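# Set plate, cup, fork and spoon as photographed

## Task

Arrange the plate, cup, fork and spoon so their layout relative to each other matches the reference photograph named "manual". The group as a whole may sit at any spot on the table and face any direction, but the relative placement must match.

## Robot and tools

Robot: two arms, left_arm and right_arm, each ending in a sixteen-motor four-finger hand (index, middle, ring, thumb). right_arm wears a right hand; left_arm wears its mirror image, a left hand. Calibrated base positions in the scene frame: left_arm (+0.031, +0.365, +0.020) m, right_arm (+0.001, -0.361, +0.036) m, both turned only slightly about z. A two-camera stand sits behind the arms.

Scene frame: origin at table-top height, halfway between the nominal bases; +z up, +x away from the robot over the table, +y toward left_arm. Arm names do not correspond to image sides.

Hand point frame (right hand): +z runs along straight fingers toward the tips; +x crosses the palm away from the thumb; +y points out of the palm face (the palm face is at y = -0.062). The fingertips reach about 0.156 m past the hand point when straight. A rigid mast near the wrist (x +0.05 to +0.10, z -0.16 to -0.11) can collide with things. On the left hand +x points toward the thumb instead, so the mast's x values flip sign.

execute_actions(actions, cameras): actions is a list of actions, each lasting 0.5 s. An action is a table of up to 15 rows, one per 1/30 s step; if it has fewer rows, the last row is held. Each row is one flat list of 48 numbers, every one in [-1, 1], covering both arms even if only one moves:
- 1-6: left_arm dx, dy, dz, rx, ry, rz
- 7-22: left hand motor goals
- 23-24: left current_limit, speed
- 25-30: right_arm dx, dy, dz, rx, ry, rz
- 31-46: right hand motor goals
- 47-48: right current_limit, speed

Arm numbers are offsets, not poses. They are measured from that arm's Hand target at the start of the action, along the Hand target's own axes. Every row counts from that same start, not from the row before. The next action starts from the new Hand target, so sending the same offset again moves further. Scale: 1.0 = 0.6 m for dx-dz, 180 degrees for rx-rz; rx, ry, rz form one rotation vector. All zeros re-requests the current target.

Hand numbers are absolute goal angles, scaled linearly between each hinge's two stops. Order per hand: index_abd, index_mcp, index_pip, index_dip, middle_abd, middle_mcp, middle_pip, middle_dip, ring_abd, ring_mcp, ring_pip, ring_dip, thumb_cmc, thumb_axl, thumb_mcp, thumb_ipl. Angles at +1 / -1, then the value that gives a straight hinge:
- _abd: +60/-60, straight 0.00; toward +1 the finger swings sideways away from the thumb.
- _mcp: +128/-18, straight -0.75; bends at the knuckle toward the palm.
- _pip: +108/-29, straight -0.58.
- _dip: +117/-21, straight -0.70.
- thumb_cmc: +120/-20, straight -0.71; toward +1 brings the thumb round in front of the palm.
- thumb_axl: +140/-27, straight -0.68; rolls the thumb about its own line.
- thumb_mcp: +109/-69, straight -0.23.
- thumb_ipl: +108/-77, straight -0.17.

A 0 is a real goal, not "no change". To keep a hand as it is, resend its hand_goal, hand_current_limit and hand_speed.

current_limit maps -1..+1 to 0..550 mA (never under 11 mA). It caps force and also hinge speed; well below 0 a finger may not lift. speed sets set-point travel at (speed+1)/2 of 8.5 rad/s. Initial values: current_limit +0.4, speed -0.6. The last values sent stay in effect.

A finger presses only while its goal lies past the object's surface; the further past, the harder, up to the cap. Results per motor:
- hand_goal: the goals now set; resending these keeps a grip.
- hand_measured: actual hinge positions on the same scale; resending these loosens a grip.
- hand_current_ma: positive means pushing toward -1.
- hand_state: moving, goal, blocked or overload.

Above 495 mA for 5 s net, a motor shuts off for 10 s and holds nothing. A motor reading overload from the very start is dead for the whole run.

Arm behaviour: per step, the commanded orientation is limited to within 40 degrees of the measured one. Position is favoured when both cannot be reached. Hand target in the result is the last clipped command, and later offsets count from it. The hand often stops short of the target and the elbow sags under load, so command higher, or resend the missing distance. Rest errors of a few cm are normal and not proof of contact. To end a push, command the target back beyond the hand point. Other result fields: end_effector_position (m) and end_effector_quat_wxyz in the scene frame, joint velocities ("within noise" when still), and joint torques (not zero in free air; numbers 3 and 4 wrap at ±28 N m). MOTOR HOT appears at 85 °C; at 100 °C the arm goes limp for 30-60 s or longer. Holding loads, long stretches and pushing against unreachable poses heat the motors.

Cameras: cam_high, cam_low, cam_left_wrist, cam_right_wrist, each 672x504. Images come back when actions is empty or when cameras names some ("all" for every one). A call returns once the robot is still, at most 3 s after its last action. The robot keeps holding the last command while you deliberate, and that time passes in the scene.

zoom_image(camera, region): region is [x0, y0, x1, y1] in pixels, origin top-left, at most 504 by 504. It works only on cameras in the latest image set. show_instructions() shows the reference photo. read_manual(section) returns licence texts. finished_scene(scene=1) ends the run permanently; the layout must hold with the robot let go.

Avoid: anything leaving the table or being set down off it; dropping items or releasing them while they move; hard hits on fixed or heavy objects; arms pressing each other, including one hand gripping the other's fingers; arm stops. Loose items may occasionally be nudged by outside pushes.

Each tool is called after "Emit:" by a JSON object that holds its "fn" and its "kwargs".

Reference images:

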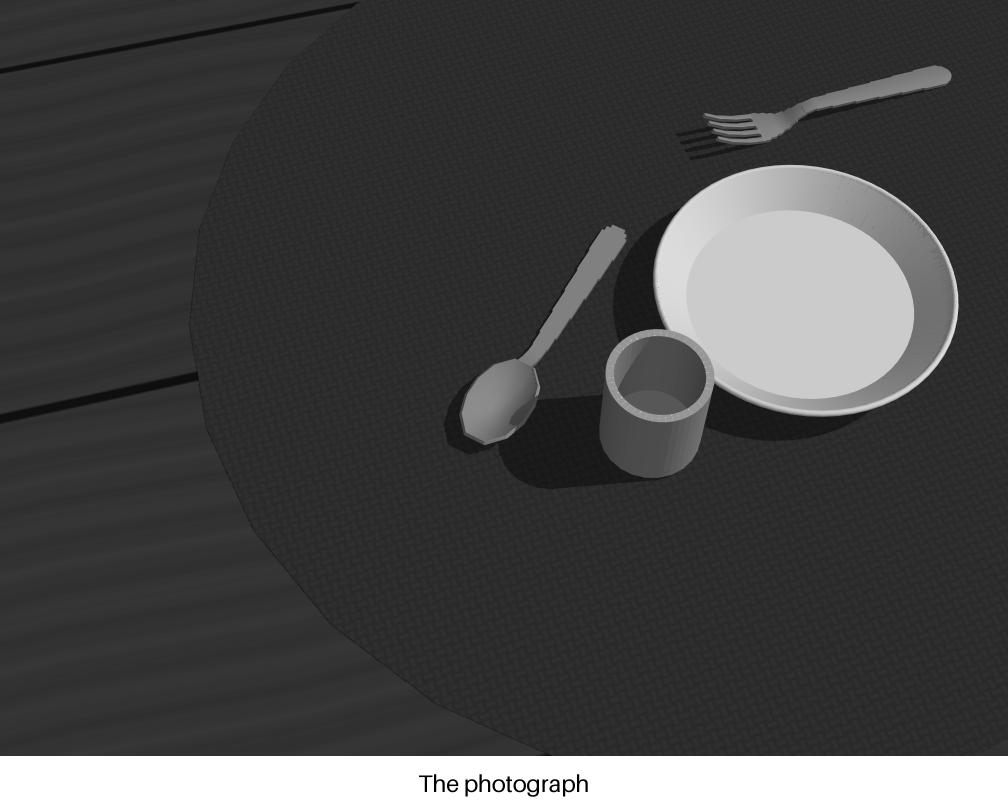

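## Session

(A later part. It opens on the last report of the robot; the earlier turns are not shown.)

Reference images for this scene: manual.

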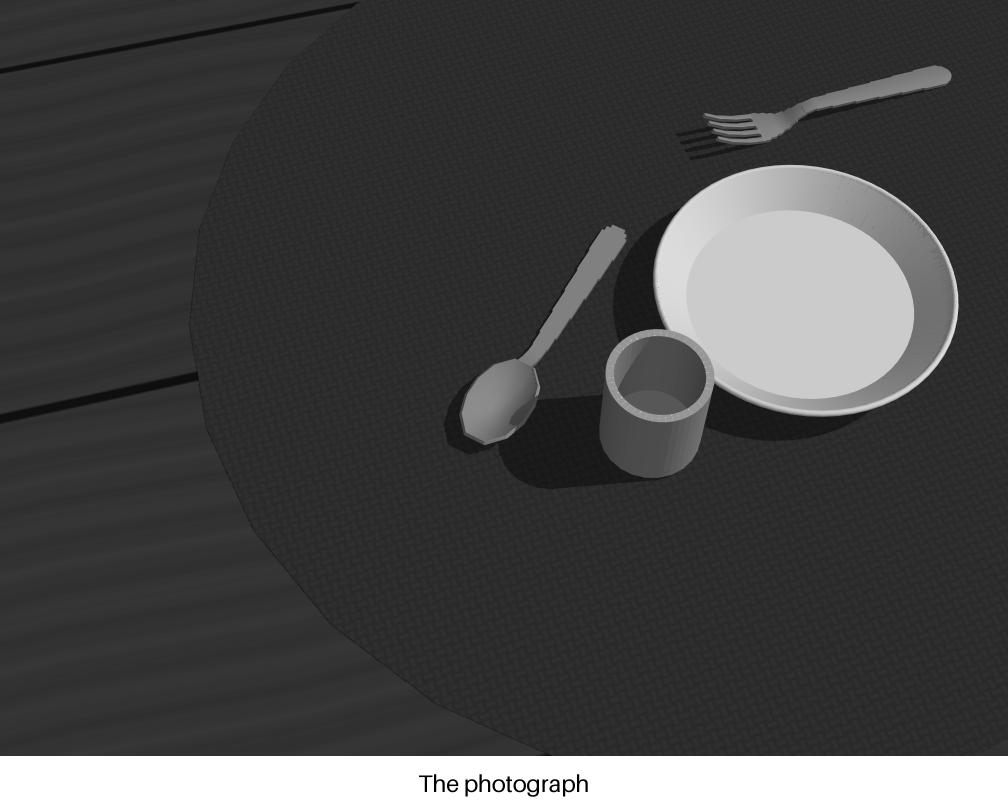

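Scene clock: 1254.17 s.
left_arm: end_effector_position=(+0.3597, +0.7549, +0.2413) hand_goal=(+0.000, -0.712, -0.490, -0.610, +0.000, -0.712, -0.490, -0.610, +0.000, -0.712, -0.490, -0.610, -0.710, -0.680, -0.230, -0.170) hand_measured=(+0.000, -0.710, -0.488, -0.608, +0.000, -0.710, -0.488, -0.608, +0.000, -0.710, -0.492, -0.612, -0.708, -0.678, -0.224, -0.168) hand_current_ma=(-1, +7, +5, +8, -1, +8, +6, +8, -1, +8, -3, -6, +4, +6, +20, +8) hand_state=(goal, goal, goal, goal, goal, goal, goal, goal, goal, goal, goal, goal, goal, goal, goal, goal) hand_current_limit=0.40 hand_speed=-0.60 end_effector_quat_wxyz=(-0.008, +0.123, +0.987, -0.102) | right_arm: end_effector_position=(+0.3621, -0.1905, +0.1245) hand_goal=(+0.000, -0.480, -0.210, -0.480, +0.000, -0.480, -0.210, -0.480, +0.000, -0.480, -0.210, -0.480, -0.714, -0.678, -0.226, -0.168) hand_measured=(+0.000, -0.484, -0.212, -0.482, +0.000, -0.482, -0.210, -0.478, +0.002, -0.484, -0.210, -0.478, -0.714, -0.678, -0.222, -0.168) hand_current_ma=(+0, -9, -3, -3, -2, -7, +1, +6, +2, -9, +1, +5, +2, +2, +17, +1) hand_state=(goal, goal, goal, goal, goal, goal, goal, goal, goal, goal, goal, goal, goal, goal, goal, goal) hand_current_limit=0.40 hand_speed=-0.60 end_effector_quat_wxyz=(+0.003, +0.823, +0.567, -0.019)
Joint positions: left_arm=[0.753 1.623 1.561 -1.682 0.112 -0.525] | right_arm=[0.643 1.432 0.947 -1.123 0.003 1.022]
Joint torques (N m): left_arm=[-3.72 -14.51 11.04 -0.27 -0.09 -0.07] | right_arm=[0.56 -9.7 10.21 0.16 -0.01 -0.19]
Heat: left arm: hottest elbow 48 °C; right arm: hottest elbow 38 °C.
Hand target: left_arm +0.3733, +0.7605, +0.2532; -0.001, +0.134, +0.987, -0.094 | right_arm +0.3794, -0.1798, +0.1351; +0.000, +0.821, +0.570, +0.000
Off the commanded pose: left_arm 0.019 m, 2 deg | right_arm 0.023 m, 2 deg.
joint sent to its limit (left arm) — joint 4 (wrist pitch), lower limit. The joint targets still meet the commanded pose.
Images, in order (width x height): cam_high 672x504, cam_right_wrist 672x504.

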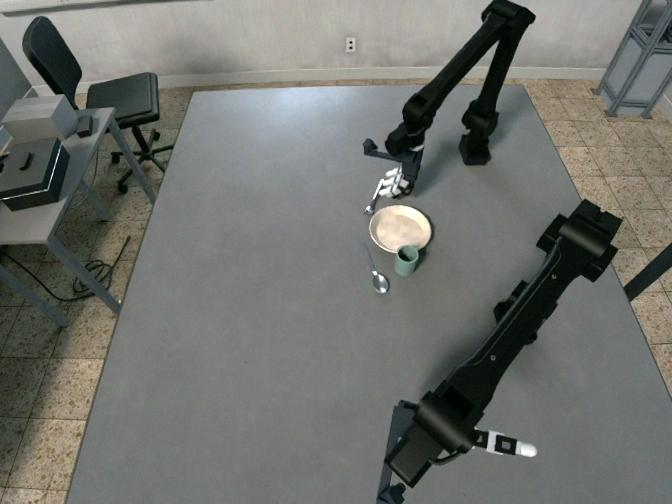

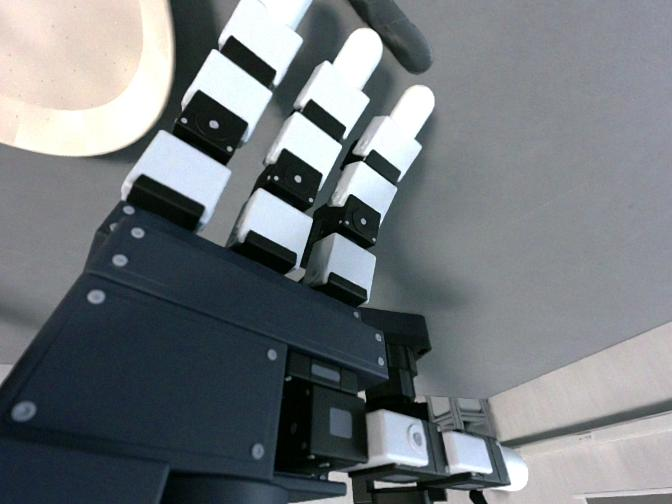

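Emit:
{"fn": "execute_actions", "kwargs": {"actions": [[[0,0,0,0,0,0,0,-0.712,-0.489,-0.609,0,-0.712,-0.489,-0.609,0,-0.712,-0.489,-0.609,-0.71,-0.68,-0.23,-0.17,0.4,-0.6, 0.0197,0.0193,0.02,0,0,0, 0,-0.48,-0.21,-0.48,0,-0.48,-0.21,-0.48,0,-0.48,-0.21,-0.48,-0.714,-0.678,-0.226,-0.168,0.4,-0.6]]], "cameras": ["cam_high","cam_right_wrist"]}}

Emit:
{"fn": "zoom_image", "kwargs": {"camera": "cam_right_wrist", "region": [260, 0, 460, 150]}}

Scene clock: 1257.83 s.
left_arm: end_effector_position=(+0.3597, +0.7549, +0.2413) hand_goal=(+0.000, -0.712, -0.490, -0.610, +0.000, -0.712, -0.490, -0.610, +0.000, -0.712, -0.490, -0.610, -0.710, -0.680, -0.230, -0.170) hand_measured=(+0.000, -0.710, -0.488, -0.608, +0.000, -0.710, -0.488, -0.608, +0.000, -0.710, -0.492, -0.612, -0.708, -0.678, -0.224, -0.168) hand_current_ma=(-1, +7, +5, +8, -1, +8, +6, +8, -1, +8, -3, -6, +4, +6, +20, +8) hand_state=(goal, goal, goal, goal, goal, goal, goal, goal, goal, goal, goal, goal, goal, goal, goal, goal) hand_current_limit=0.40 hand_speed=-0.60 end_effector_quat_wxyz=(-0.008, +0.123, +0.987, -0.102) | right_arm: end_effector_position=(+0.3757, -0.1816, +0.1137) hand_goal=(+0.000, -0.480, -0.210, -0.480, +0.000, -0.480, -0.210, -0.480, +0.000, -0.480, -0.210, -0.480, -0.714, -0.678, -0.226, -0.168) hand_measured=(+0.000, -0.484, -0.212, -0.482, +0.000, -0.482, -0.210, -0.478, +0.000, -0.478, -0.206, -0.476, -0.714, -0.678, -0.222, -0.168) hand_current_ma=(+0, -9, -3, -3, -2, -7, +1, +6, -2, +4, +12, +9, +2, +2, +17, +1) hand_state=(goal, goal, goal, goal, goal, goal, goal, goal, goal, goal, goal, goal, goal, goal, goal, goal) hand_current_limit=0.40 hand_speed=-0.60 end_effector_quat_wxyz=(+0.002, +0.822, +0.569, -0.018)
Joint positions: left_arm=[0.753 1.623 1.561 -1.682 0.112 -0.525] | right_arm=[0.638 1.486 0.973 -1.094 0.001 1.012]
Joint torques (N m): left_arm=[-2.73 -14.21 11.23 -0.35 -0.09 -0.01] | right_arm=[0.15 -9.99 10.19 0.4 0.05 -0.17]
Heat: left arm: hottest elbow 48 °C; right arm: hottest elbow 38 °C.
Hand target: left_arm +0.3733, +0.7605, +0.2532; -0.001, +0.134, +0.987, -0.094 | right_arm +0.3944, -0.1729, +0.1231; +0.000, +0.821, +0.570, +0.000
Off the commanded pose: left_arm 0.019 m, 2 deg | right_arm 0.023 m, 2 deg.
joint sent to its limit (left arm) — joint 4 (wrist pitch), lower limit. The joint targets still meet the commanded pose.
Images, in order (width x height): cam_high 672x504, cam_right_wrist 672x504.

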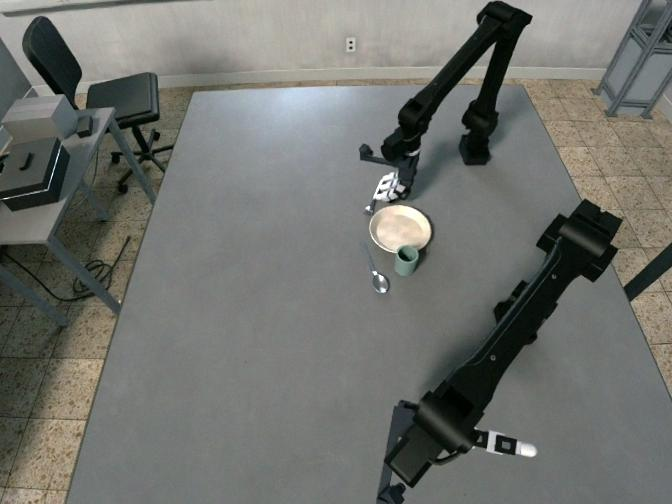

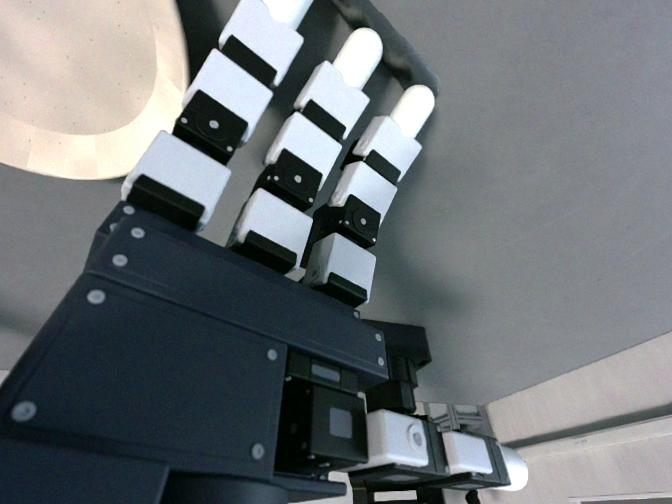

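Scaled by 2.520 from the camera's 672x504 image, which has a finer 960x720 frame.

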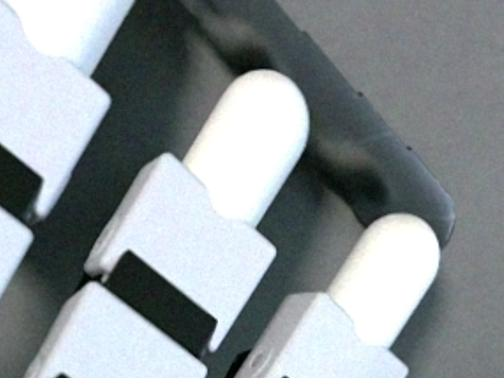

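Emit:
{"fn": "execute_actions", "kwargs": {"actions": [[[0,0,0,0,0,0,0,-0.712,-0.489,-0.609,0,-0.712,-0.489,-0.609,0,-0.712,-0.489,-0.609,-0.71,-0.68,-0.23,-0.17,0.4,-0.6, 0.013,0.0167,0.005,0,0,0, 0,-0.48,-0.21,-0.48,0,-0.48,-0.21,-0.48,0,-0.48,-0.21,-0.48,-0.714,-0.678,-0.226,-0.168,0.4,-0.6]]], "cameras": ["cam_high","cam_right_wrist"]}}

Emit:
{"fn": "zoom_image", "kwargs": {"camera": "cam_right_wrist", "region": [260, 0, 460, 150]}}

Scene clock: 1261.83 s.
left_arm: end_effector_position=(+0.3597, +0.7549, +0.2413) hand_goal=(+0.000, -0.712, -0.490, -0.610, +0.000, -0.712, -0.490, -0.610, +0.000, -0.712, -0.490, -0.610, -0.710, -0.680, -0.230, -0.170) hand_measured=(+0.000, -0.710, -0.488, -0.608, +0.000, -0.710, -0.488, -0.608, +0.000, -0.710, -0.492, -0.612, -0.708, -0.678, -0.224, -0.168) hand_current_ma=(-1, +7, +5, +8, -1, +8, +6, +8, -1, +8, -3, -6, +4, +6, +20, +8) hand_state=(goal, goal, goal, goal, goal, goal, goal, goal, goal, goal, goal, goal, goal, goal, goal, goal) hand_current_limit=0.40 hand_speed=-0.60 end_effector_quat_wxyz=(-0.008, +0.123, +0.987, -0.102) | right_arm: end_effector_position=(+0.3881, -0.1776, +0.1136) hand_goal=(+0.000, -0.480, -0.210, -0.480, +0.000, -0.480, -0.210, -0.480, +0.000, -0.480, -0.210, -0.480, -0.714, -0.678, -0.226, -0.168) hand_measured=(+0.000, -0.484, -0.212, -0.482, +0.000, -0.482, -0.210, -0.478, -0.002, -0.478, -0.208, -0.476, -0.714, -0.678, -0.222, -0.168) hand_current_ma=(+0, -9, -3, -3, -2, -7, +1, +6, -5, +3, +7, +9, +2, +2, +17, +1) hand_state=(goal, goal, goal, goal, goal, goal, goal, goal, goal, goal, goal, goal, goal, goal, goal, goal) hand_current_limit=0.40 hand_speed=-0.60 end_effector_quat_wxyz=(+0.001, +0.823, +0.568, -0.015)
Joint positions: left_arm=[0.753 1.623 1.561 -1.682 0.112 -0.525] | right_arm=[0.627 1.513 1.003 -1.091 0.001 1.004]
Joint torques (N m): left_arm=[-2.43 -14.1 11.03 -0.35 -0.06 -0.02] | right_arm=[0.26 -10.05 10.19 0.32 0.05 -0.21]
Heat: left arm: hottest elbow 48 °C; right arm: hottest elbow 38 °C.
Hand target: left_arm +0.3733, +0.7605, +0.2532; -0.001, +0.134, +0.987, -0.094 | right_arm +0.4065, -0.1692, +0.1200; +0.000, +0.821, +0.570, +0.000
Off the commanded pose: left_arm 0.019 m, 2 deg | right_arm 0.021 m, 2 deg.
joint sent to its limit (left arm) — joint 4 (wrist pitch), lower limit. The joint targets still meet the commanded pose.
Images, in order (width x height): cam_high 672x504, cam_right_wrist 672x504.

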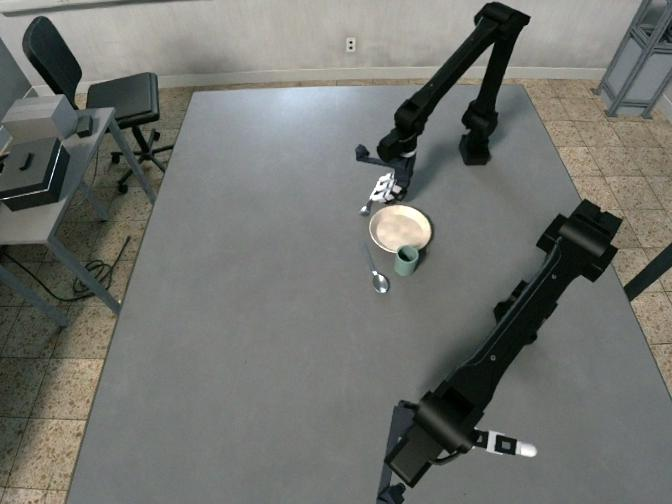

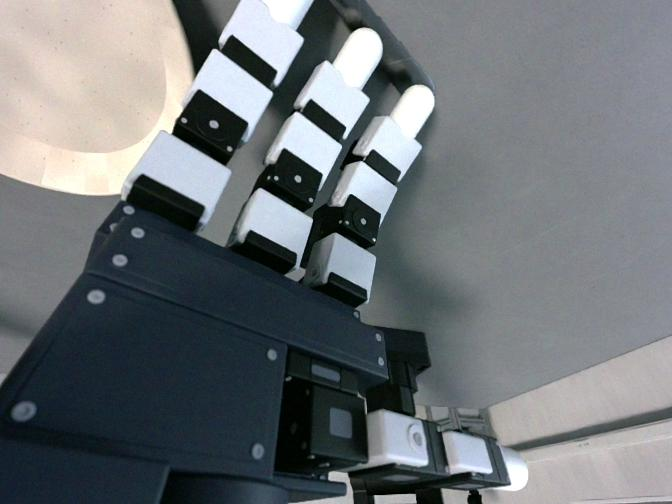

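Scaled by 2.520 from the camera's 672x504 image, which has a finer 960x720 frame.

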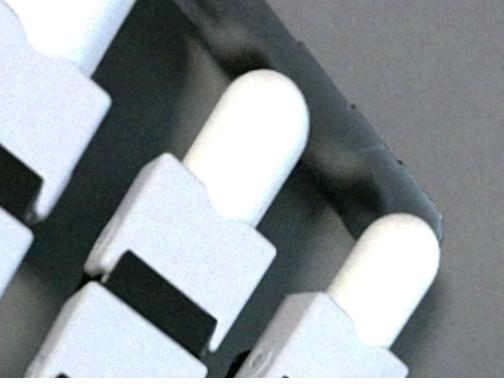

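Emit:
{"fn": "zoom_image", "kwargs": {"camera": "cam_high", "region": [335, 165, 395, 225]}}

Scaled by 8.400 from the camera's 672x504 image, which has a finer 960x720 frame.

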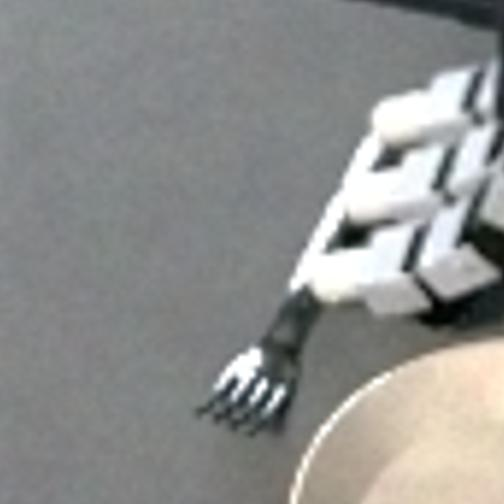

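Emit:
{"fn": "execute_actions", "kwargs": {"actions": [[[0,0,0,0,0,0,0,-0.712,-0.489,-0.609,0,-0.712,-0.489,-0.609,0,-0.712,-0.489,-0.609,-0.71,-0.68,-0.23,-0.17,0.4,-0.6, 0.0105,0.028,0,0,0,0, 0,-0.48,-0.21,-0.48,0,-0.48,-0.21,-0.48,0,-0.48,-0.21,-0.48,-0.714,-0.678,-0.226,-0.168,0.4,-0.6]]], "cameras": ["cam_high","cam_right_wrist"]}}

Emit:
{"fn": "zoom_image", "kwargs": {"camera": "cam_high", "region": [335, 165, 395, 225]}}

Scene clock: 1269.67 s.
left_arm: end_effector_position=(+0.3597, +0.7549, +0.2413) hand_goal=(+0.000, -0.712, -0.490, -0.610, +0.000, -0.712, -0.490, -0.610, +0.000, -0.712, -0.490, -0.610, -0.710, -0.680, -0.230, -0.170) hand_measured=(+0.000, -0.710, -0.488, -0.608, +0.000, -0.710, -0.488, -0.608, +0.000, -0.710, -0.492, -0.612, -0.708, -0.678, -0.224, -0.168) hand_current_ma=(-1, +7, +5, +8, -1, +8, +6, +8, -1, +8, -3, -6, +4, +6, +20, +8) hand_state=(goal, goal, goal, goal, goal, goal, goal, goal, goal, goal, goal, goal, goal, goal, goal, goal) hand_current_limit=0.40 hand_speed=-0.60 end_effector_quat_wxyz=(-0.008, +0.123, +0.987, -0.102) | right_arm: end_effector_position=(+0.4073, -0.1761, +0.1138) hand_goal=(+0.000, -0.480, -0.210, -0.480, +0.000, -0.480, -0.210, -0.480, +0.000, -0.480, -0.210, -0.480, -0.714, -0.678, -0.226, -0.168) hand_measured=(+0.000, -0.484, -0.212, -0.482, +0.000, -0.482, -0.210, -0.478, -0.002, -0.480, -0.208, -0.476, -0.714, -0.678, -0.222, -0.168) hand_current_ma=(+0, -9, -3, -3, -2, -7, +1, +6, -6, +2, +7, +9, +2, +2, +17, +1) hand_state=(goal, goal, goal, goal, goal, goal, goal, goal, goal, goal, goal, goal, goal, goal, goal, goal) hand_current_limit=0.40 hand_speed=-0.60 end_effector_quat_wxyz=(+0.001, +0.822, +0.569, -0.012)
Joint positions: left_arm=[0.753 1.623 1.561 -1.682 0.112 -0.525] | right_arm=[0.602 1.549 1.045 -1.091 0.001 0.977]
Joint torques (N m): left_arm=[-2.55 -14.21 11 -0.36 -0.04 0.04] | right_arm=[0.15 -10.17 10.11 0.17 0.04 -0.14]
Heat: left arm: hottest elbow 48 °C; right arm: hottest elbow 39 °C.
Hand target: left_arm +0.3733, +0.7605, +0.2532; -0.001, +0.134, +0.987, -0.094 | right_arm +0.4244, -0.1691, +0.1200; +0.000, +0.821, +0.570, +0.000
Off the commanded pose: left_arm 0.019 m, 2 deg | right_arm 0.020 m, 1 deg.
joint sent to its limit (left arm) — joint 4 (wrist pitch), lower limit. The joint targets still meet the commanded pose.
Images, in order (width x height): cam_high 672x504, cam_right_wrist 672x504.

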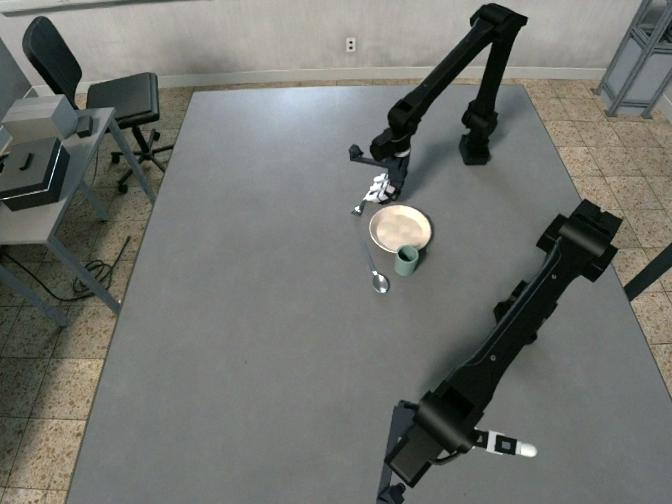

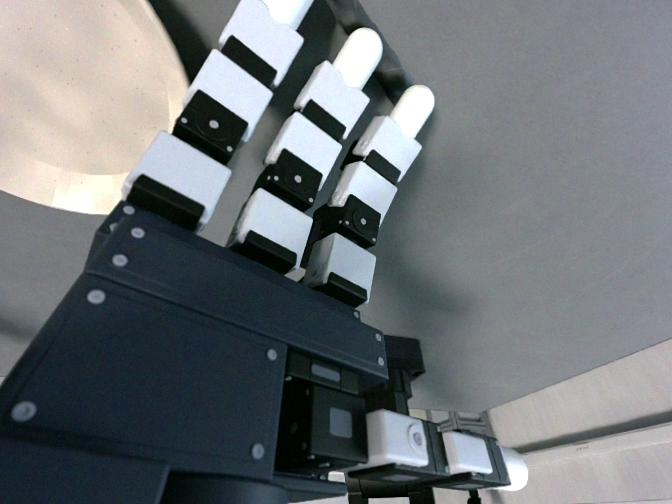

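Scaled by 8.400 from the camera's 672x504 image, which has a finer 960x720 frame.

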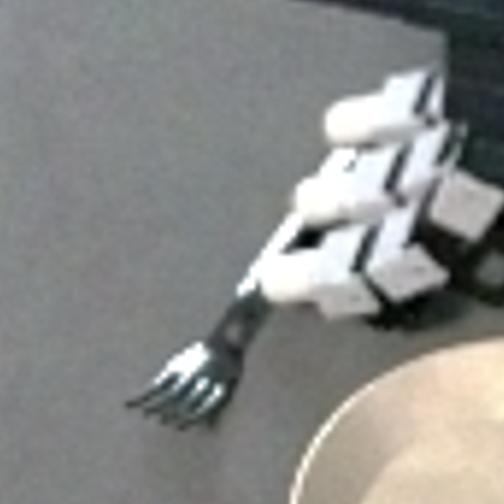

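Emit:
{"fn": "execute_actions", "kwargs": {"actions": [[[0,0,0,0,0,0,0,-0.712,-0.489,-0.609,0,-0.712,-0.489,-0.609,0,-0.712,-0.489,-0.609,-0.71,-0.68,-0.23,-0.17,0.4,-0.6, -0.01,-0.025,-0.1,0,0,0, 0,-0.48,-0.21,-0.48,0,-0.48,-0.21,-0.48,0,-0.48,-0.21,-0.48,-0.714,-0.678,-0.226,-0.168,0.4,-0.6]]], "cameras": []}}

Emit:
{"fn": "execute_actions", "kwargs": {"actions": [[[0,0,0,0,0,0,0,-0.712,-0.489,-0.609,0,-0.712,-0.489,-0.609,0,-0.712,-0.489,-0.609,-0.71,-0.68,-0.23,-0.17,0.4,-0.6, -0.12,-0.15,0,0,0,0, 0,-0.48,-0.21,-0.48,0,-0.48,-0.21,-0.48,0,-0.48,-0.21,-0.48,-0.714,-0.678,-0.226,-0.168,0.4,-0.6]]], "cameras": ["cam_high"]}}

Emit:
{"fn": "zoom_image", "kwargs": {"camera": "cam_high", "region": [335, 165, 395, 225]}}

Scene clock: 1275.30 s.
left_arm: end_effector_position=(+0.3597, +0.7549, +0.2413) hand_goal=(+0.000, -0.712, -0.490, -0.610, +0.000, -0.712, -0.490, -0.610, +0.000, -0.712, -0.490, -0.610, -0.710, -0.680, -0.230, -0.170) hand_measured=(+0.000, -0.710, -0.488, -0.608, +0.000, -0.710, -0.488, -0.608, +0.000, -0.710, -0.492, -0.612, -0.708, -0.678, -0.224, -0.168) hand_current_ma=(-1, +7, +5, +8, -1, +8, +6, +8, -1, +8, -3, -6, +4, +6, +20, +8) hand_state=(goal, goal, goal, goal, goal, goal, goal, goal, goal, goal, goal, goal, goal, goal, goal, goal) hand_current_limit=0.40 hand_speed=-0.60 end_effector_quat_wxyz=(-0.008, +0.123, +0.987, -0.102) | right_arm: end_effector_position=(+0.3996, -0.1816, +0.1601) hand_goal=(+0.000, -0.480, -0.210, -0.480, +0.000, -0.480, -0.210, -0.480, +0.000, -0.480, -0.210, -0.480, -0.714, -0.678, -0.226, -0.168) hand_measured=(+0.000, -0.484, -0.212, -0.482, +0.000, -0.482, -0.210, -0.478, -0.002, -0.480, -0.208, -0.478, -0.714, -0.678, -0.222, -0.168) hand_current_ma=(+0, -9, -3, -3, -2, -7, +1, +6, -5, -1, +2, +5, +2, +2, +17, +1) hand_state=(goal, goal, goal, goal, goal, goal, goal, goal, goal, goal, goal, goal, goal, goal, goal, goal) hand_current_limit=0.40 hand_speed=-0.60 end_effector_quat_wxyz=(+0.001, +0.822, +0.569, -0.022)
Joint positions: left_arm=[0.753 1.623 1.561 -1.682 0.112 -0.525] | right_arm=[0.602 1.483 1.106 -1.237 0.001 0.977]
Joint torques (N m): left_arm=[-1.61 -14.04 11.38 -0.05 -0.05 -0.07] | right_arm=[1.67 -12.63 10.51 -0.17 0.01 0.02]
Heat: left arm: hottest elbow 48 °C; right arm: hottest elbow 39 °C.
Hand target: left_arm +0.3733, +0.7605, +0.2532; -0.001, +0.134, +0.987, -0.094 | right_arm +0.4083, -0.1695, +0.1800; +0.000, +0.821, +0.570, +0.000
Off the commanded pose: left_arm 0.019 m, 2 deg | right_arm 0.025 m, 3 deg.
joint sent to its limit (left arm) — joint 4 (wrist pitch), lower limit. The joint targets still meet the commanded pose.
No camera images: "cameras" was empty.

Scene clock: 1276.37 s.
left_arm: end_effector_position=(+0.3597, +0.7549, +0.2413) hand_goal=(+0.000, -0.712, -0.490, -0.610, +0.000, -0.712, -0.490, -0.610, +0.000, -0.712, -0.490, -0.610, -0.710, -0.680, -0.230, -0.170) hand_measured=(+0.000, -0.710, -0.488, -0.608, +0.000, -0.710, -0.488, -0.608, +0.000, -0.710, -0.492, -0.612, -0.708, -0.678, -0.224, -0.168) hand_current_ma=(-1, +7, +5, +8, -1, +8, +6, +8, -1, +8, -3, -6, +4, +6, +20, +8) hand_state=(goal, goal, goal, goal, goal, goal, goal, goal, goal, goal, goal, goal, goal, goal, goal, goal) hand_current_limit=0.40 hand_speed=-0.60 end_effector_quat_wxyz=(-0.008, +0.123, +0.987, -0.102) | right_arm: end_effector_position=(+0.3004, -0.2080, +0.1736) hand_goal=(+0.000, -0.480, -0.210, -0.480, +0.000, -0.480, -0.210, -0.480, +0.000, -0.480, -0.210, -0.480, -0.714, -0.678, -0.226, -0.168) hand_measured=(+0.000, -0.482, -0.212, -0.482, +0.000, -0.482, -0.210, -0.478, -0.002, -0.484, -0.210, -0.478, -0.712, -0.678, -0.222, -0.168) hand_current_ma=(+0, -8, -3, -3, -1, -7, +1, +6, -2, -9, +1, +5, +3, +2, +17, +1) hand_state=(goal, goal, goal, goal, goal, goal, goal, goal, goal, goal, goal, goal, goal, goal, goal, goal) hand_current_limit=0.40 hand_speed=-0.60 end_effector_quat_wxyz=(-0.001, +0.820, +0.572, -0.006)
Joint positions: left_arm=[0.753 1.623 1.561 -1.682 0.112 -0.525] | right_arm=[0.716 1.196 0.871 -1.257 -0.004 1.083]
Joint torques (N m): left_arm=[-2.67 -13.45 11.11 -0.32 -0.01 0] | right_arm=[1.79 -7.36 8.24 -0.14 0.16 0.14]
Heat: left arm: hottest elbow 48 °C; right arm: hottest elbow 39 °C.
Hand target: left_arm +0.3733, +0.7605, +0.2532; -0.001, +0.134, +0.987, -0.094 | right_arm +0.2988, -0.2055, +0.1800; +0.000, +0.821, +0.570, +0.000
Off the commanded pose: left_arm 0.019 m, 2 deg | right_arm 0.007 m, 1 deg.
joint sent to its limit (left arm) — joint 4 (wrist pitch), lower limit. The joint targets still meet the commanded pose.
Images, in order (width x height): cam_high 672x504.

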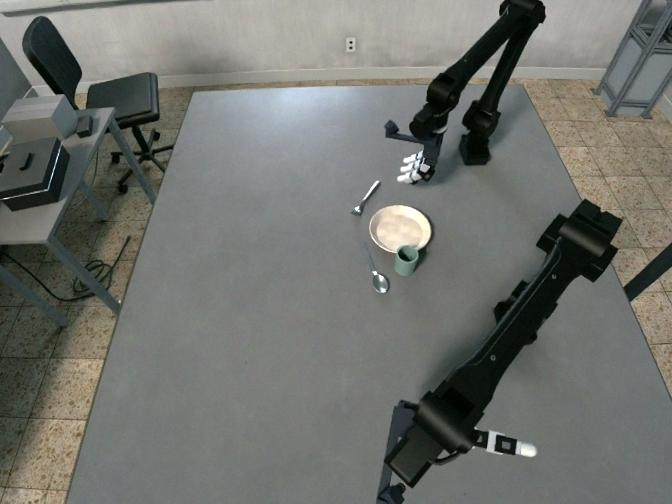

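Scaled by 8.400 from the camera's 672x504 image, which has a finer 960x720 frame.

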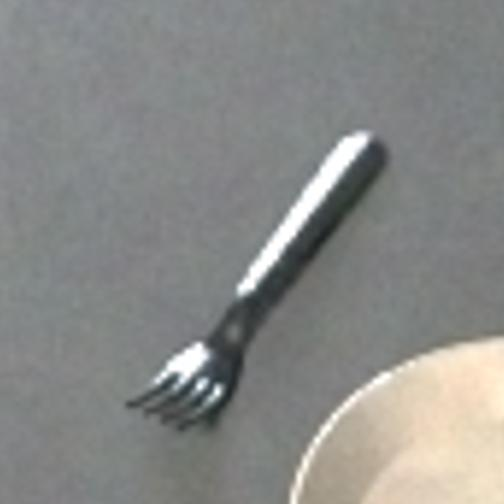

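Emit:
{"fn": "execute_actions", "kwargs": {"actions": [[[0,0,0,0,0,0,0,-0.712,-0.489,-0.609,0,-0.712,-0.489,-0.609,0,-0.712,-0.489,-0.609,-0.71,-0.68,-0.23,-0.17,0.4,-0.6, 0,0,0,0,0,0, 0,-0.48,-0.21,-0.48,0,-0.48,0.5,0.5,0,-0.48,0.5,0.5,-0.714,-0.678,-0.226,-0.168,0.4,-0.6]],[[0,0,0,0,0,0,0,-0.712,-0.489,-0.609,0,-0.712,-0.489,-0.609,0,-0.712,-0.489,-0.609,-0.71,-0.68,-0.23,-0.17,0.4,-0.6, 0.152,0.0945,0.0667,0,0,0, 0,-0.48,-0.21,-0.48,0,-0.48,0.5,0.5,0,-0.48,0.5,0.5,-0.714,-0.678,-0.226,-0.168,0.4,-0.6]]], "cameras": ["cam_high","cam_right_wrist"]}}

Emit:
{"fn": "zoom_image", "kwargs": {"camera": "cam_high", "region": [335, 165, 395, 225]}}

Scene clock: 1292.13 s.
left_arm: end_effector_position=(+0.3597, +0.7549, +0.2413) hand_goal=(+0.000, -0.712, -0.490, -0.610, +0.000, -0.712, -0.490, -0.610, +0.000, -0.712, -0.490, -0.610, -0.710, -0.680, -0.230, -0.170) hand_measured=(+0.000, -0.710, -0.488, -0.608, +0.000, -0.710, -0.488, -0.608, +0.000, -0.710, -0.492, -0.612, -0.708, -0.678, -0.224, -0.168) hand_current_ma=(-1, +7, +5, +8, -1, +8, +6, +8, -1, +8, -3, -6, +4, +6, +20, +8) hand_state=(goal, goal, goal, goal, goal, goal, goal, goal, goal, goal, goal, goal, goal, goal, goal, goal) hand_current_limit=0.40 hand_speed=-0.60 end_effector_quat_wxyz=(-0.008, +0.123, +0.987, -0.102) | right_arm: end_effector_position=(+0.3670, -0.1482, +0.1262) hand_goal=(+0.000, -0.480, -0.210, -0.480, +0.000, -0.480, +0.500, +0.500, +0.000, -0.480, +0.500, +0.500, -0.714, -0.678, -0.226, -0.168) hand_measured=(+0.000, -0.482, -0.212, -0.482, +0.000, -0.482, +0.492, +0.498, -0.002, -0.484, +0.494, +0.498, -0.714, -0.678, -0.222, -0.168) hand_current_ma=(+0, -8, -3, -3, -1, -7, -22, -7, -2, -9, -19, -6, +2, +2, +17, +1) hand_state=(goal, goal, goal, goal, goal, goal, goal, goal, goal, goal, goal, goal, goal, goal, goal, goal) hand_current_limit=0.40 hand_speed=-0.60 end_effector_quat_wxyz=(+0.002, +0.820, +0.572, -0.021)
Joint positions: left_arm=[0.753 1.623 1.561 -1.682 0.112 -0.525] | right_arm=[0.717 1.507 1.035 -1.14 -0.002 1.085]
Joint torques (N m): left_arm=[-2.84 -14.27 11.21 -0.09 -0.04 -0.03] | right_arm=[0.44 -11.58 10.19 0.02 0.18 -0.09]
Heat: left arm: hottest elbow 48 °C; right arm: hottest elbow 39 °C.
Hand target: left_arm +0.3733, +0.7605, +0.2532; -0.001, +0.134, +0.987, -0.094 | right_arm +0.3839, -0.1397, +0.1402; +0.000, +0.821, +0.570, +0.000
Off the commanded pose: left_arm 0.019 m, 2 deg | right_arm 0.023 m, 2 deg.
joint sent to its limit (left arm) — joint 4 (wrist pitch), lower limit. The joint targets still meet the commanded pose.
Images, in order (width x height): cam_high 672x504, cam_right_wrist 672x504.

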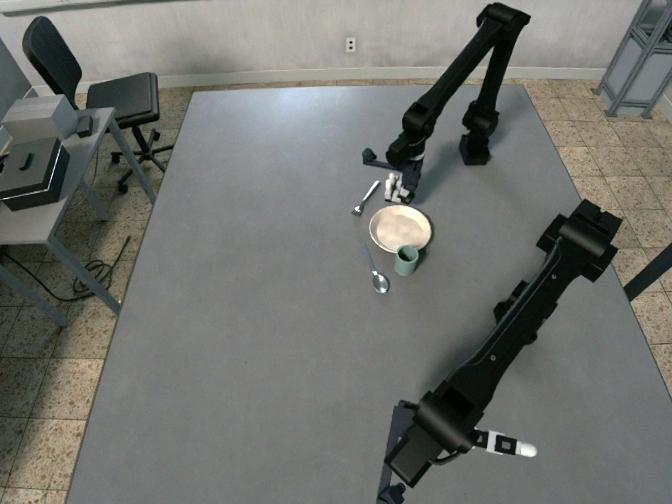

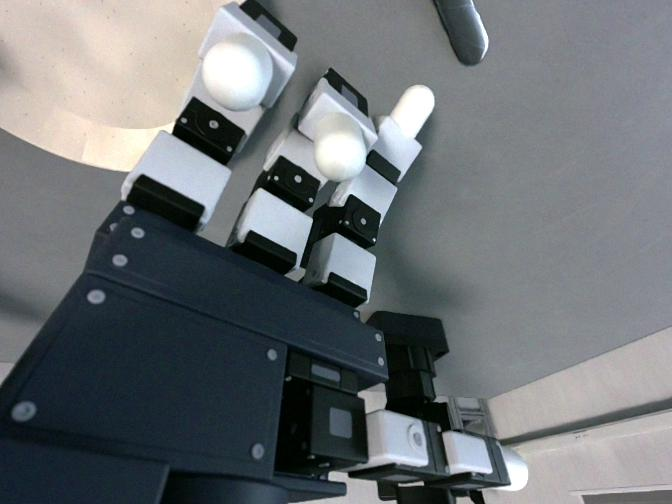

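Scaled by 8.400 from the camera's 672x504 image, which has a finer 960x720 frame.

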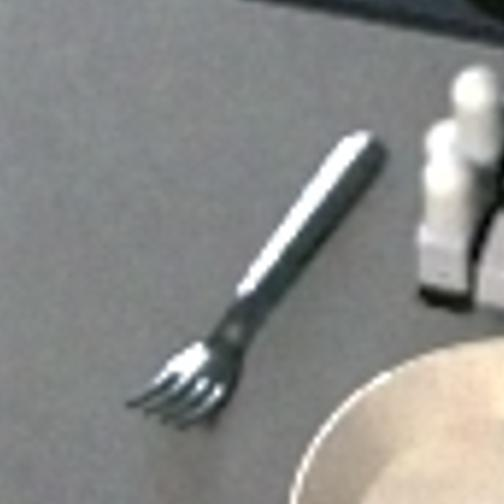

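Emit:
{"fn": "execute_actions", "kwargs": {"actions": [[[0,0,0,0,0,0,0,-0.712,-0.489,-0.609,0,-0.712,-0.489,-0.609,0,-0.712,-0.489,-0.609,-0.71,-0.68,-0.23,-0.17,0.4,-0.6, 0.029,0.0301,0.0567,0,0,0, 0,-0.48,-0.21,-0.48,0,-0.48,0.5,0.5,0,-0.48,0.5,0.5,-0.714,-0.678,-0.226,-0.168,0.4,-0.6]]], "cameras": ["cam_high","cam_right_wrist"]}}

Emit:
{"fn": "zoom_image", "kwargs": {"camera": "cam_high", "region": [335, 165, 395, 225]}}

Scene clock: 1299.93 s.
left_arm: end_effector_position=(+0.3597, +0.7549, +0.2413) hand_goal=(+0.000, -0.712, -0.490, -0.610, +0.000, -0.712, -0.490, -0.610, +0.000, -0.712, -0.490, -0.610, -0.710, -0.680, -0.230, -0.170) hand_measured=(+0.000, -0.710, -0.488, -0.608, +0.000, -0.710, -0.488, -0.608, +0.000, -0.710, -0.492, -0.612, -0.708, -0.678, -0.224, -0.168) hand_current_ma=(-1, +7, +5, +8, -1, +8, +6, +8, -1, +8, -3, -6, +4, +6, +20, +8) hand_state=(goal, goal, goal, goal, goal, goal, goal, goal, goal, goal, goal, goal, goal, goal, goal, goal) hand_current_limit=0.40 hand_speed=-0.60 end_effector_quat_wxyz=(-0.008, +0.123, +0.987, -0.102) | right_arm: end_effector_position=(+0.3910, -0.1365, +0.1013) hand_goal=(+0.000, -0.480, -0.210, -0.480, +0.000, -0.480, +0.500, +0.500, +0.000, -0.480, +0.500, +0.500, -0.714, -0.678, -0.226, -0.168) hand_measured=(-0.002, -0.484, -0.208, -0.478, +0.000, -0.482, +0.492, +0.498, +0.000, -0.476, +0.504, +0.498, -0.714, -0.678, -0.222, -0.168) hand_current_ma=(-5, -10, +3, +7, -1, -7, -22, -7, +1, +12, +10, -6, +2, +2, +17, +1) hand_state=(goal, goal, goal, goal, goal, goal, goal, goal, goal, goal, goal, goal, goal, goal, goal, goal) hand_current_limit=0.40 hand_speed=-0.60 end_effector_quat_wxyz=(+0.000, +0.822, +0.569, -0.012)
Joint positions: left_arm=[0.753 1.623 1.561 -1.682 0.112 -0.525] | right_arm=[0.699 1.593 1.061 -1.062 -0.002 1.074]
Joint torques (N m): left_arm=[-3.02 -14.27 11.12 0.03 -0.03 0.07] | right_arm=[0.09 -11.46 9.46 0.21 0.18 -0.18]
Heat: left arm: hottest elbow 48 °C; right arm: hottest elbow 39 °C.
Hand target: left_arm +0.3733, +0.7605, +0.2532; -0.001, +0.134, +0.987, -0.094 | right_arm +0.4067, -0.1297, +0.1059; +0.000, +0.821, +0.570, +0.000
Off the commanded pose: left_arm 0.019 m, 2 deg | right_arm 0.018 m, 1 deg.
joint sent to its limit (left arm) — joint 4 (wrist pitch), lower limit. The joint targets still meet the commanded pose.
Images, in order (width x height): cam_high 672x504, cam_right_wrist 672x504.

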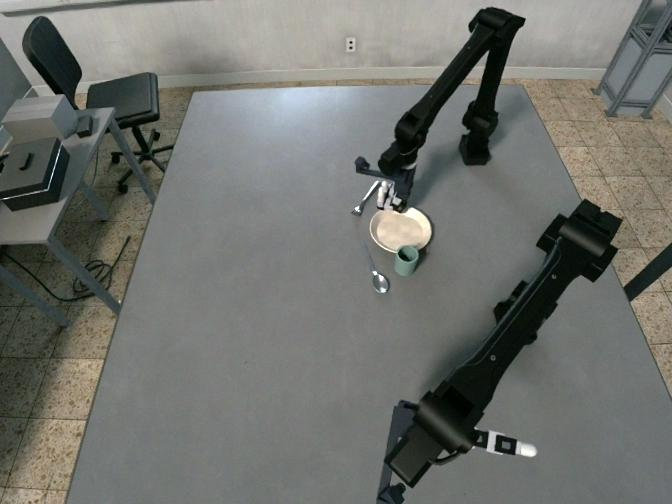

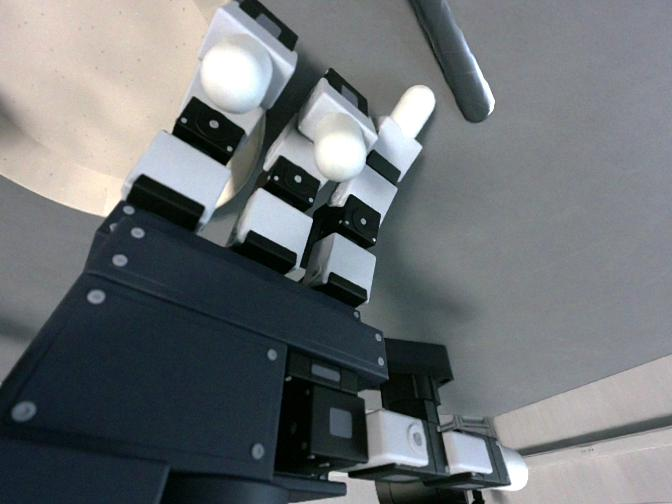

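Scaled by 8.400 from the camera's 672x504 image, which has a finer 960x720 frame.

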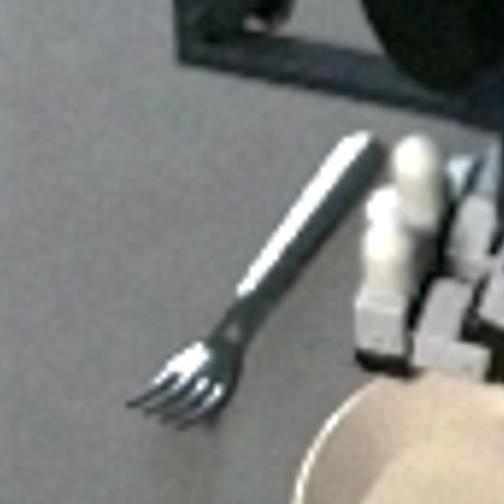

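Emit:
{"fn": "execute_actions", "kwargs": {"actions": [], "cameras": ["cam_high","cam_right_wrist"]}}

Emit:
{"fn": "zoom_image", "kwargs": {"camera": "cam_high", "region": [335, 165, 395, 225]}}

Scene clock: 1310.03 s.
left_arm: end_effector_position=(+0.3597, +0.7549, +0.2413) hand_goal=(+0.000, -0.712, -0.490, -0.610, +0.000, -0.712, -0.490, -0.610, +0.000, -0.712, -0.490, -0.610, -0.710, -0.680, -0.230, -0.170) hand_measured=(+0.000, -0.710, -0.488, -0.608, +0.000, -0.710, -0.488, -0.608, +0.000, -0.710, -0.492, -0.612, -0.708, -0.678, -0.224, -0.168) hand_current_ma=(-1, +7, +5, +8, -1, +8, +6, +8, -1, +8, -3, -6, +4, +6, +20, +8) hand_state=(goal, goal, goal, goal, goal, goal, goal, goal, goal, goal, goal, goal, goal, goal, goal, goal) hand_current_limit=0.40 hand_speed=-0.60 end_effector_quat_wxyz=(-0.008, +0.123, +0.987, -0.102) | right_arm: end_effector_position=(+0.3910, -0.1365, +0.1013) hand_goal=(+0.000, -0.480, -0.210, -0.480, +0.000, -0.480, +0.500, +0.500, +0.000, -0.480, +0.500, +0.500, -0.714, -0.678, -0.226, -0.168) hand_measured=(-0.002, -0.484, -0.208, -0.478, +0.000, -0.482, +0.492, +0.498, +0.000, -0.476, +0.504, +0.498, -0.714, -0.678, -0.222, -0.168) hand_current_ma=(-5, -10, +3, +7, -1, -7, -22, -7, +1, +12, +10, -6, +2, +2, +17, +1) hand_state=(goal, goal, goal, goal, goal, goal, goal, goal, goal, goal, goal, goal, goal, goal, goal, goal) hand_current_limit=0.40 hand_speed=-0.60 end_effector_quat_wxyz=(+0.000, +0.822, +0.569, -0.012)
Joint positions: left_arm=[0.753 1.623 1.561 -1.682 0.112 -0.525] | right_arm=[0.699 1.593 1.061 -1.062 -0.002 1.074]
Joint velocities: within noise
Joint torques (N m): left_arm=[-2.2 -14.04 11.1 -0.34 -0.02 -0.04] | right_arm=[0.62 -11.22 9.46 0.28 0.16 -0.18]
Heat: left arm: hottest elbow 48 °C; right arm: hottest elbow 40 °C.
Hand target: left_arm +0.3733, +0.7605, +0.2532; -0.001, +0.134, +0.987, -0.094 | right_arm +0.4067, -0.1297, +0.1059; +0.000, +0.821, +0.570, +0.000
Off the commanded pose: left_arm 0.019 m, 2 deg | right_arm 0.018 m, 1 deg.
Images, in order (width x height): cam_high 672x504, cam_right_wrist 672x504.

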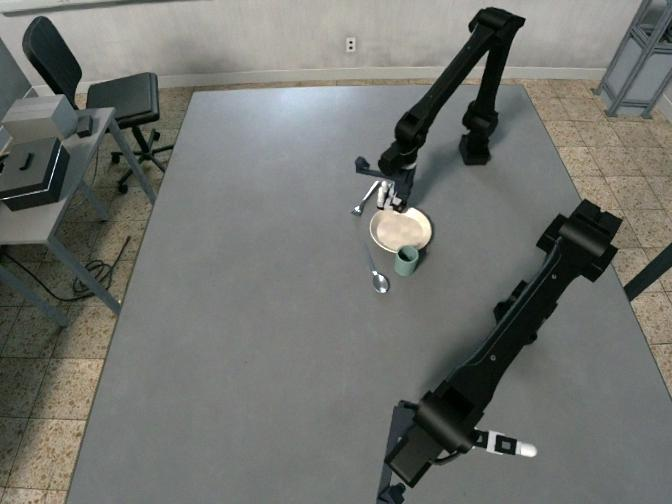

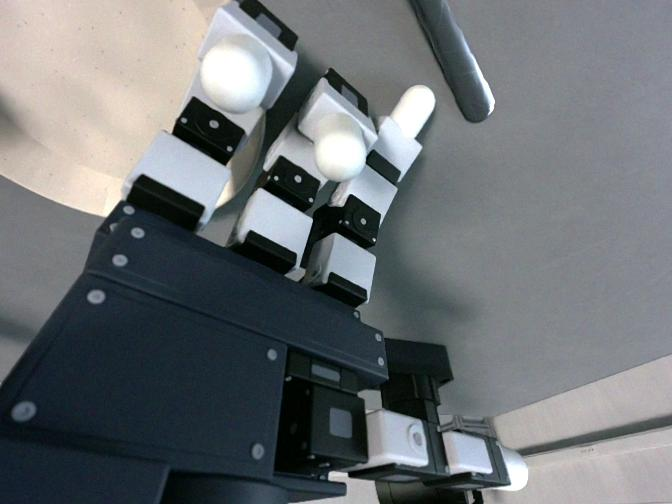

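Scaled by 8.400 from the camera's 672x504 image, which has a finer 960x720 frame.

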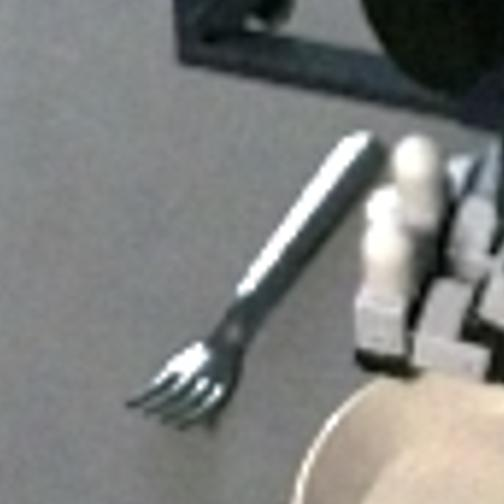

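Emit:
{"fn": "execute_actions", "kwargs": {"actions": [[[0,0,0,0,0,0,0,-0.712,-0.489,-0.609,0,-0.712,-0.489,-0.609,0,-0.712,-0.489,-0.609,-0.71,-0.68,-0.23,-0.17,0.4,-0.6,0.0125,0.0267,0,0,0,0,0,-0.48,-0.21,-0.48,0,-0.48,0.5,0.5,0,-0.48,0.5,0.5,-0.714,-0.678,-0.226,-0.168,0.4,-0.6]]], "cameras": ["cam_high","cam_right_wrist"]}}

Emit:
{"fn": "zoom_image", "kwargs": {"camera": "cam_high", "region": [335, 165, 395, 225]}}

Scene clock: 1314.47 s.
left_arm: end_effector_position=(+0.3597, +0.7549, +0.2413) hand_goal=(+0.000, -0.712, -0.490, -0.610, +0.000, -0.712, -0.490, -0.610, +0.000, -0.712, -0.490, -0.610, -0.710, -0.680, -0.230, -0.170) hand_measured=(+0.000, -0.710, -0.488, -0.608, +0.000, -0.710, -0.488, -0.608, +0.000, -0.710, -0.492, -0.612, -0.708, -0.678, -0.224, -0.168) hand_current_ma=(-1, +7, +5, +8, -1, +8, +6, +8, -1, +8, -3, -6, +4, +6, +20, +8) hand_state=(goal, goal, goal, goal, goal, goal, goal, goal, goal, goal, goal, goal, goal, goal, goal, goal) hand_current_limit=0.40 hand_speed=-0.60 end_effector_quat_wxyz=(-0.008, +0.123, +0.987, -0.102) | right_arm: end_effector_position=(+0.4084, -0.1359, +0.1001) hand_goal=(+0.000, -0.480, -0.210, -0.480, +0.000, -0.480, +0.500, +0.500, +0.000, -0.480, +0.500, +0.500, -0.714, -0.678, -0.226, -0.168) hand_measured=(-0.002, -0.482, -0.208, -0.478, +0.000, -0.482, +0.492, +0.498, +0.000, -0.482, +0.500, +0.498, -0.714, -0.678, -0.222, -0.168) hand_current_ma=(-5, -2, +7, +7, -1, -7, -22, -7, +1, -3, +1, -6, +2, +2, +17, +1) hand_state=(goal, goal, goal, goal, goal, goal, goal, goal, goal, goal, goal, goal, goal, goal, goal, goal) hand_current_limit=0.40 hand_speed=-0.60 end_effector_quat_wxyz=(+0.000, +0.824, +0.567, -0.010)
Joint positions: left_arm=[0.753 1.623 1.561 -1.682 0.112 -0.525] | right_arm=[0.675 1.626 1.098 -1.062 -0.001 1.055]
Joint torques (N m): left_arm=[-2.32 -13.8 11.03 -0.28 -0.08 -0.02] | right_arm=[0.26 -11.81 10.19 -0.1 0.14 -0.22]
Heat: left arm: hottest elbow 48 °C; right arm: hottest elbow 40 °C.
Hand target: left_arm +0.3733, +0.7605, +0.2532; -0.001, +0.134, +0.987, -0.094 | right_arm +0.4243, -0.1284, +0.1059; +0.000, +0.821, +0.570, +0.000
Off the commanded pose: left_arm 0.019 m, 2 deg | right_arm 0.019 m, 1 deg.
joint sent to its limit (left arm) — joint 4 (wrist pitch), lower limit. The joint targets still meet the commanded pose.
Images, in order (width x height): cam_high 672x504, cam_right_wrist 672x504.

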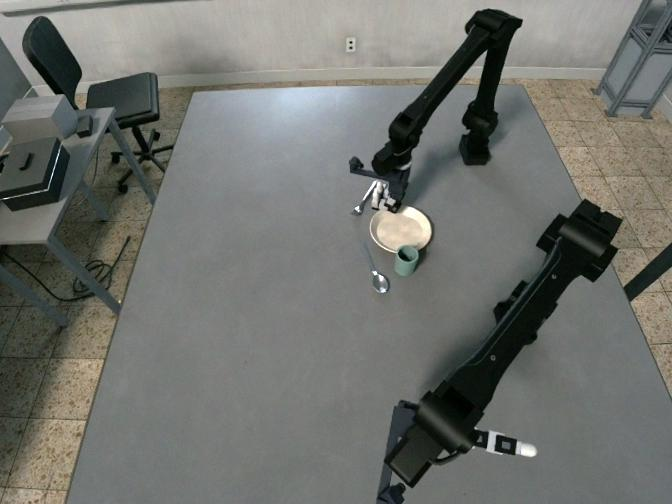

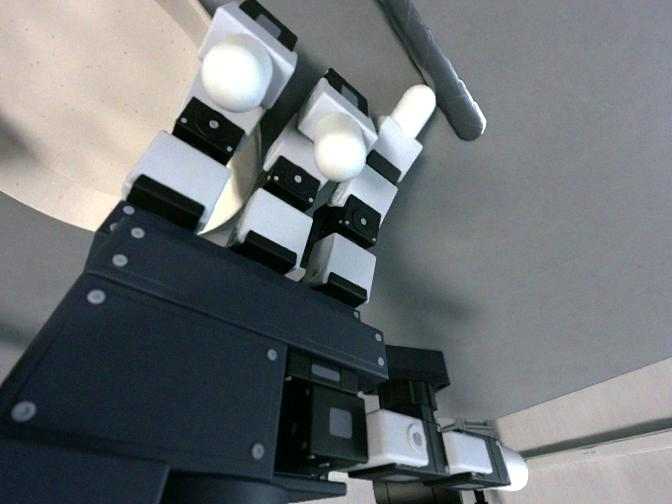

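Scaled by 8.400 from the camera's 672x504 image, which has a finer 960x720 frame.

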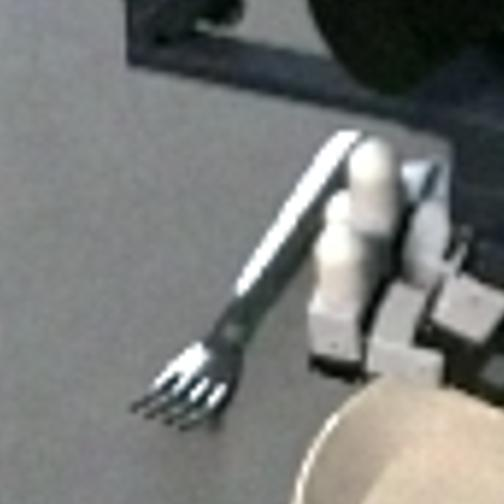

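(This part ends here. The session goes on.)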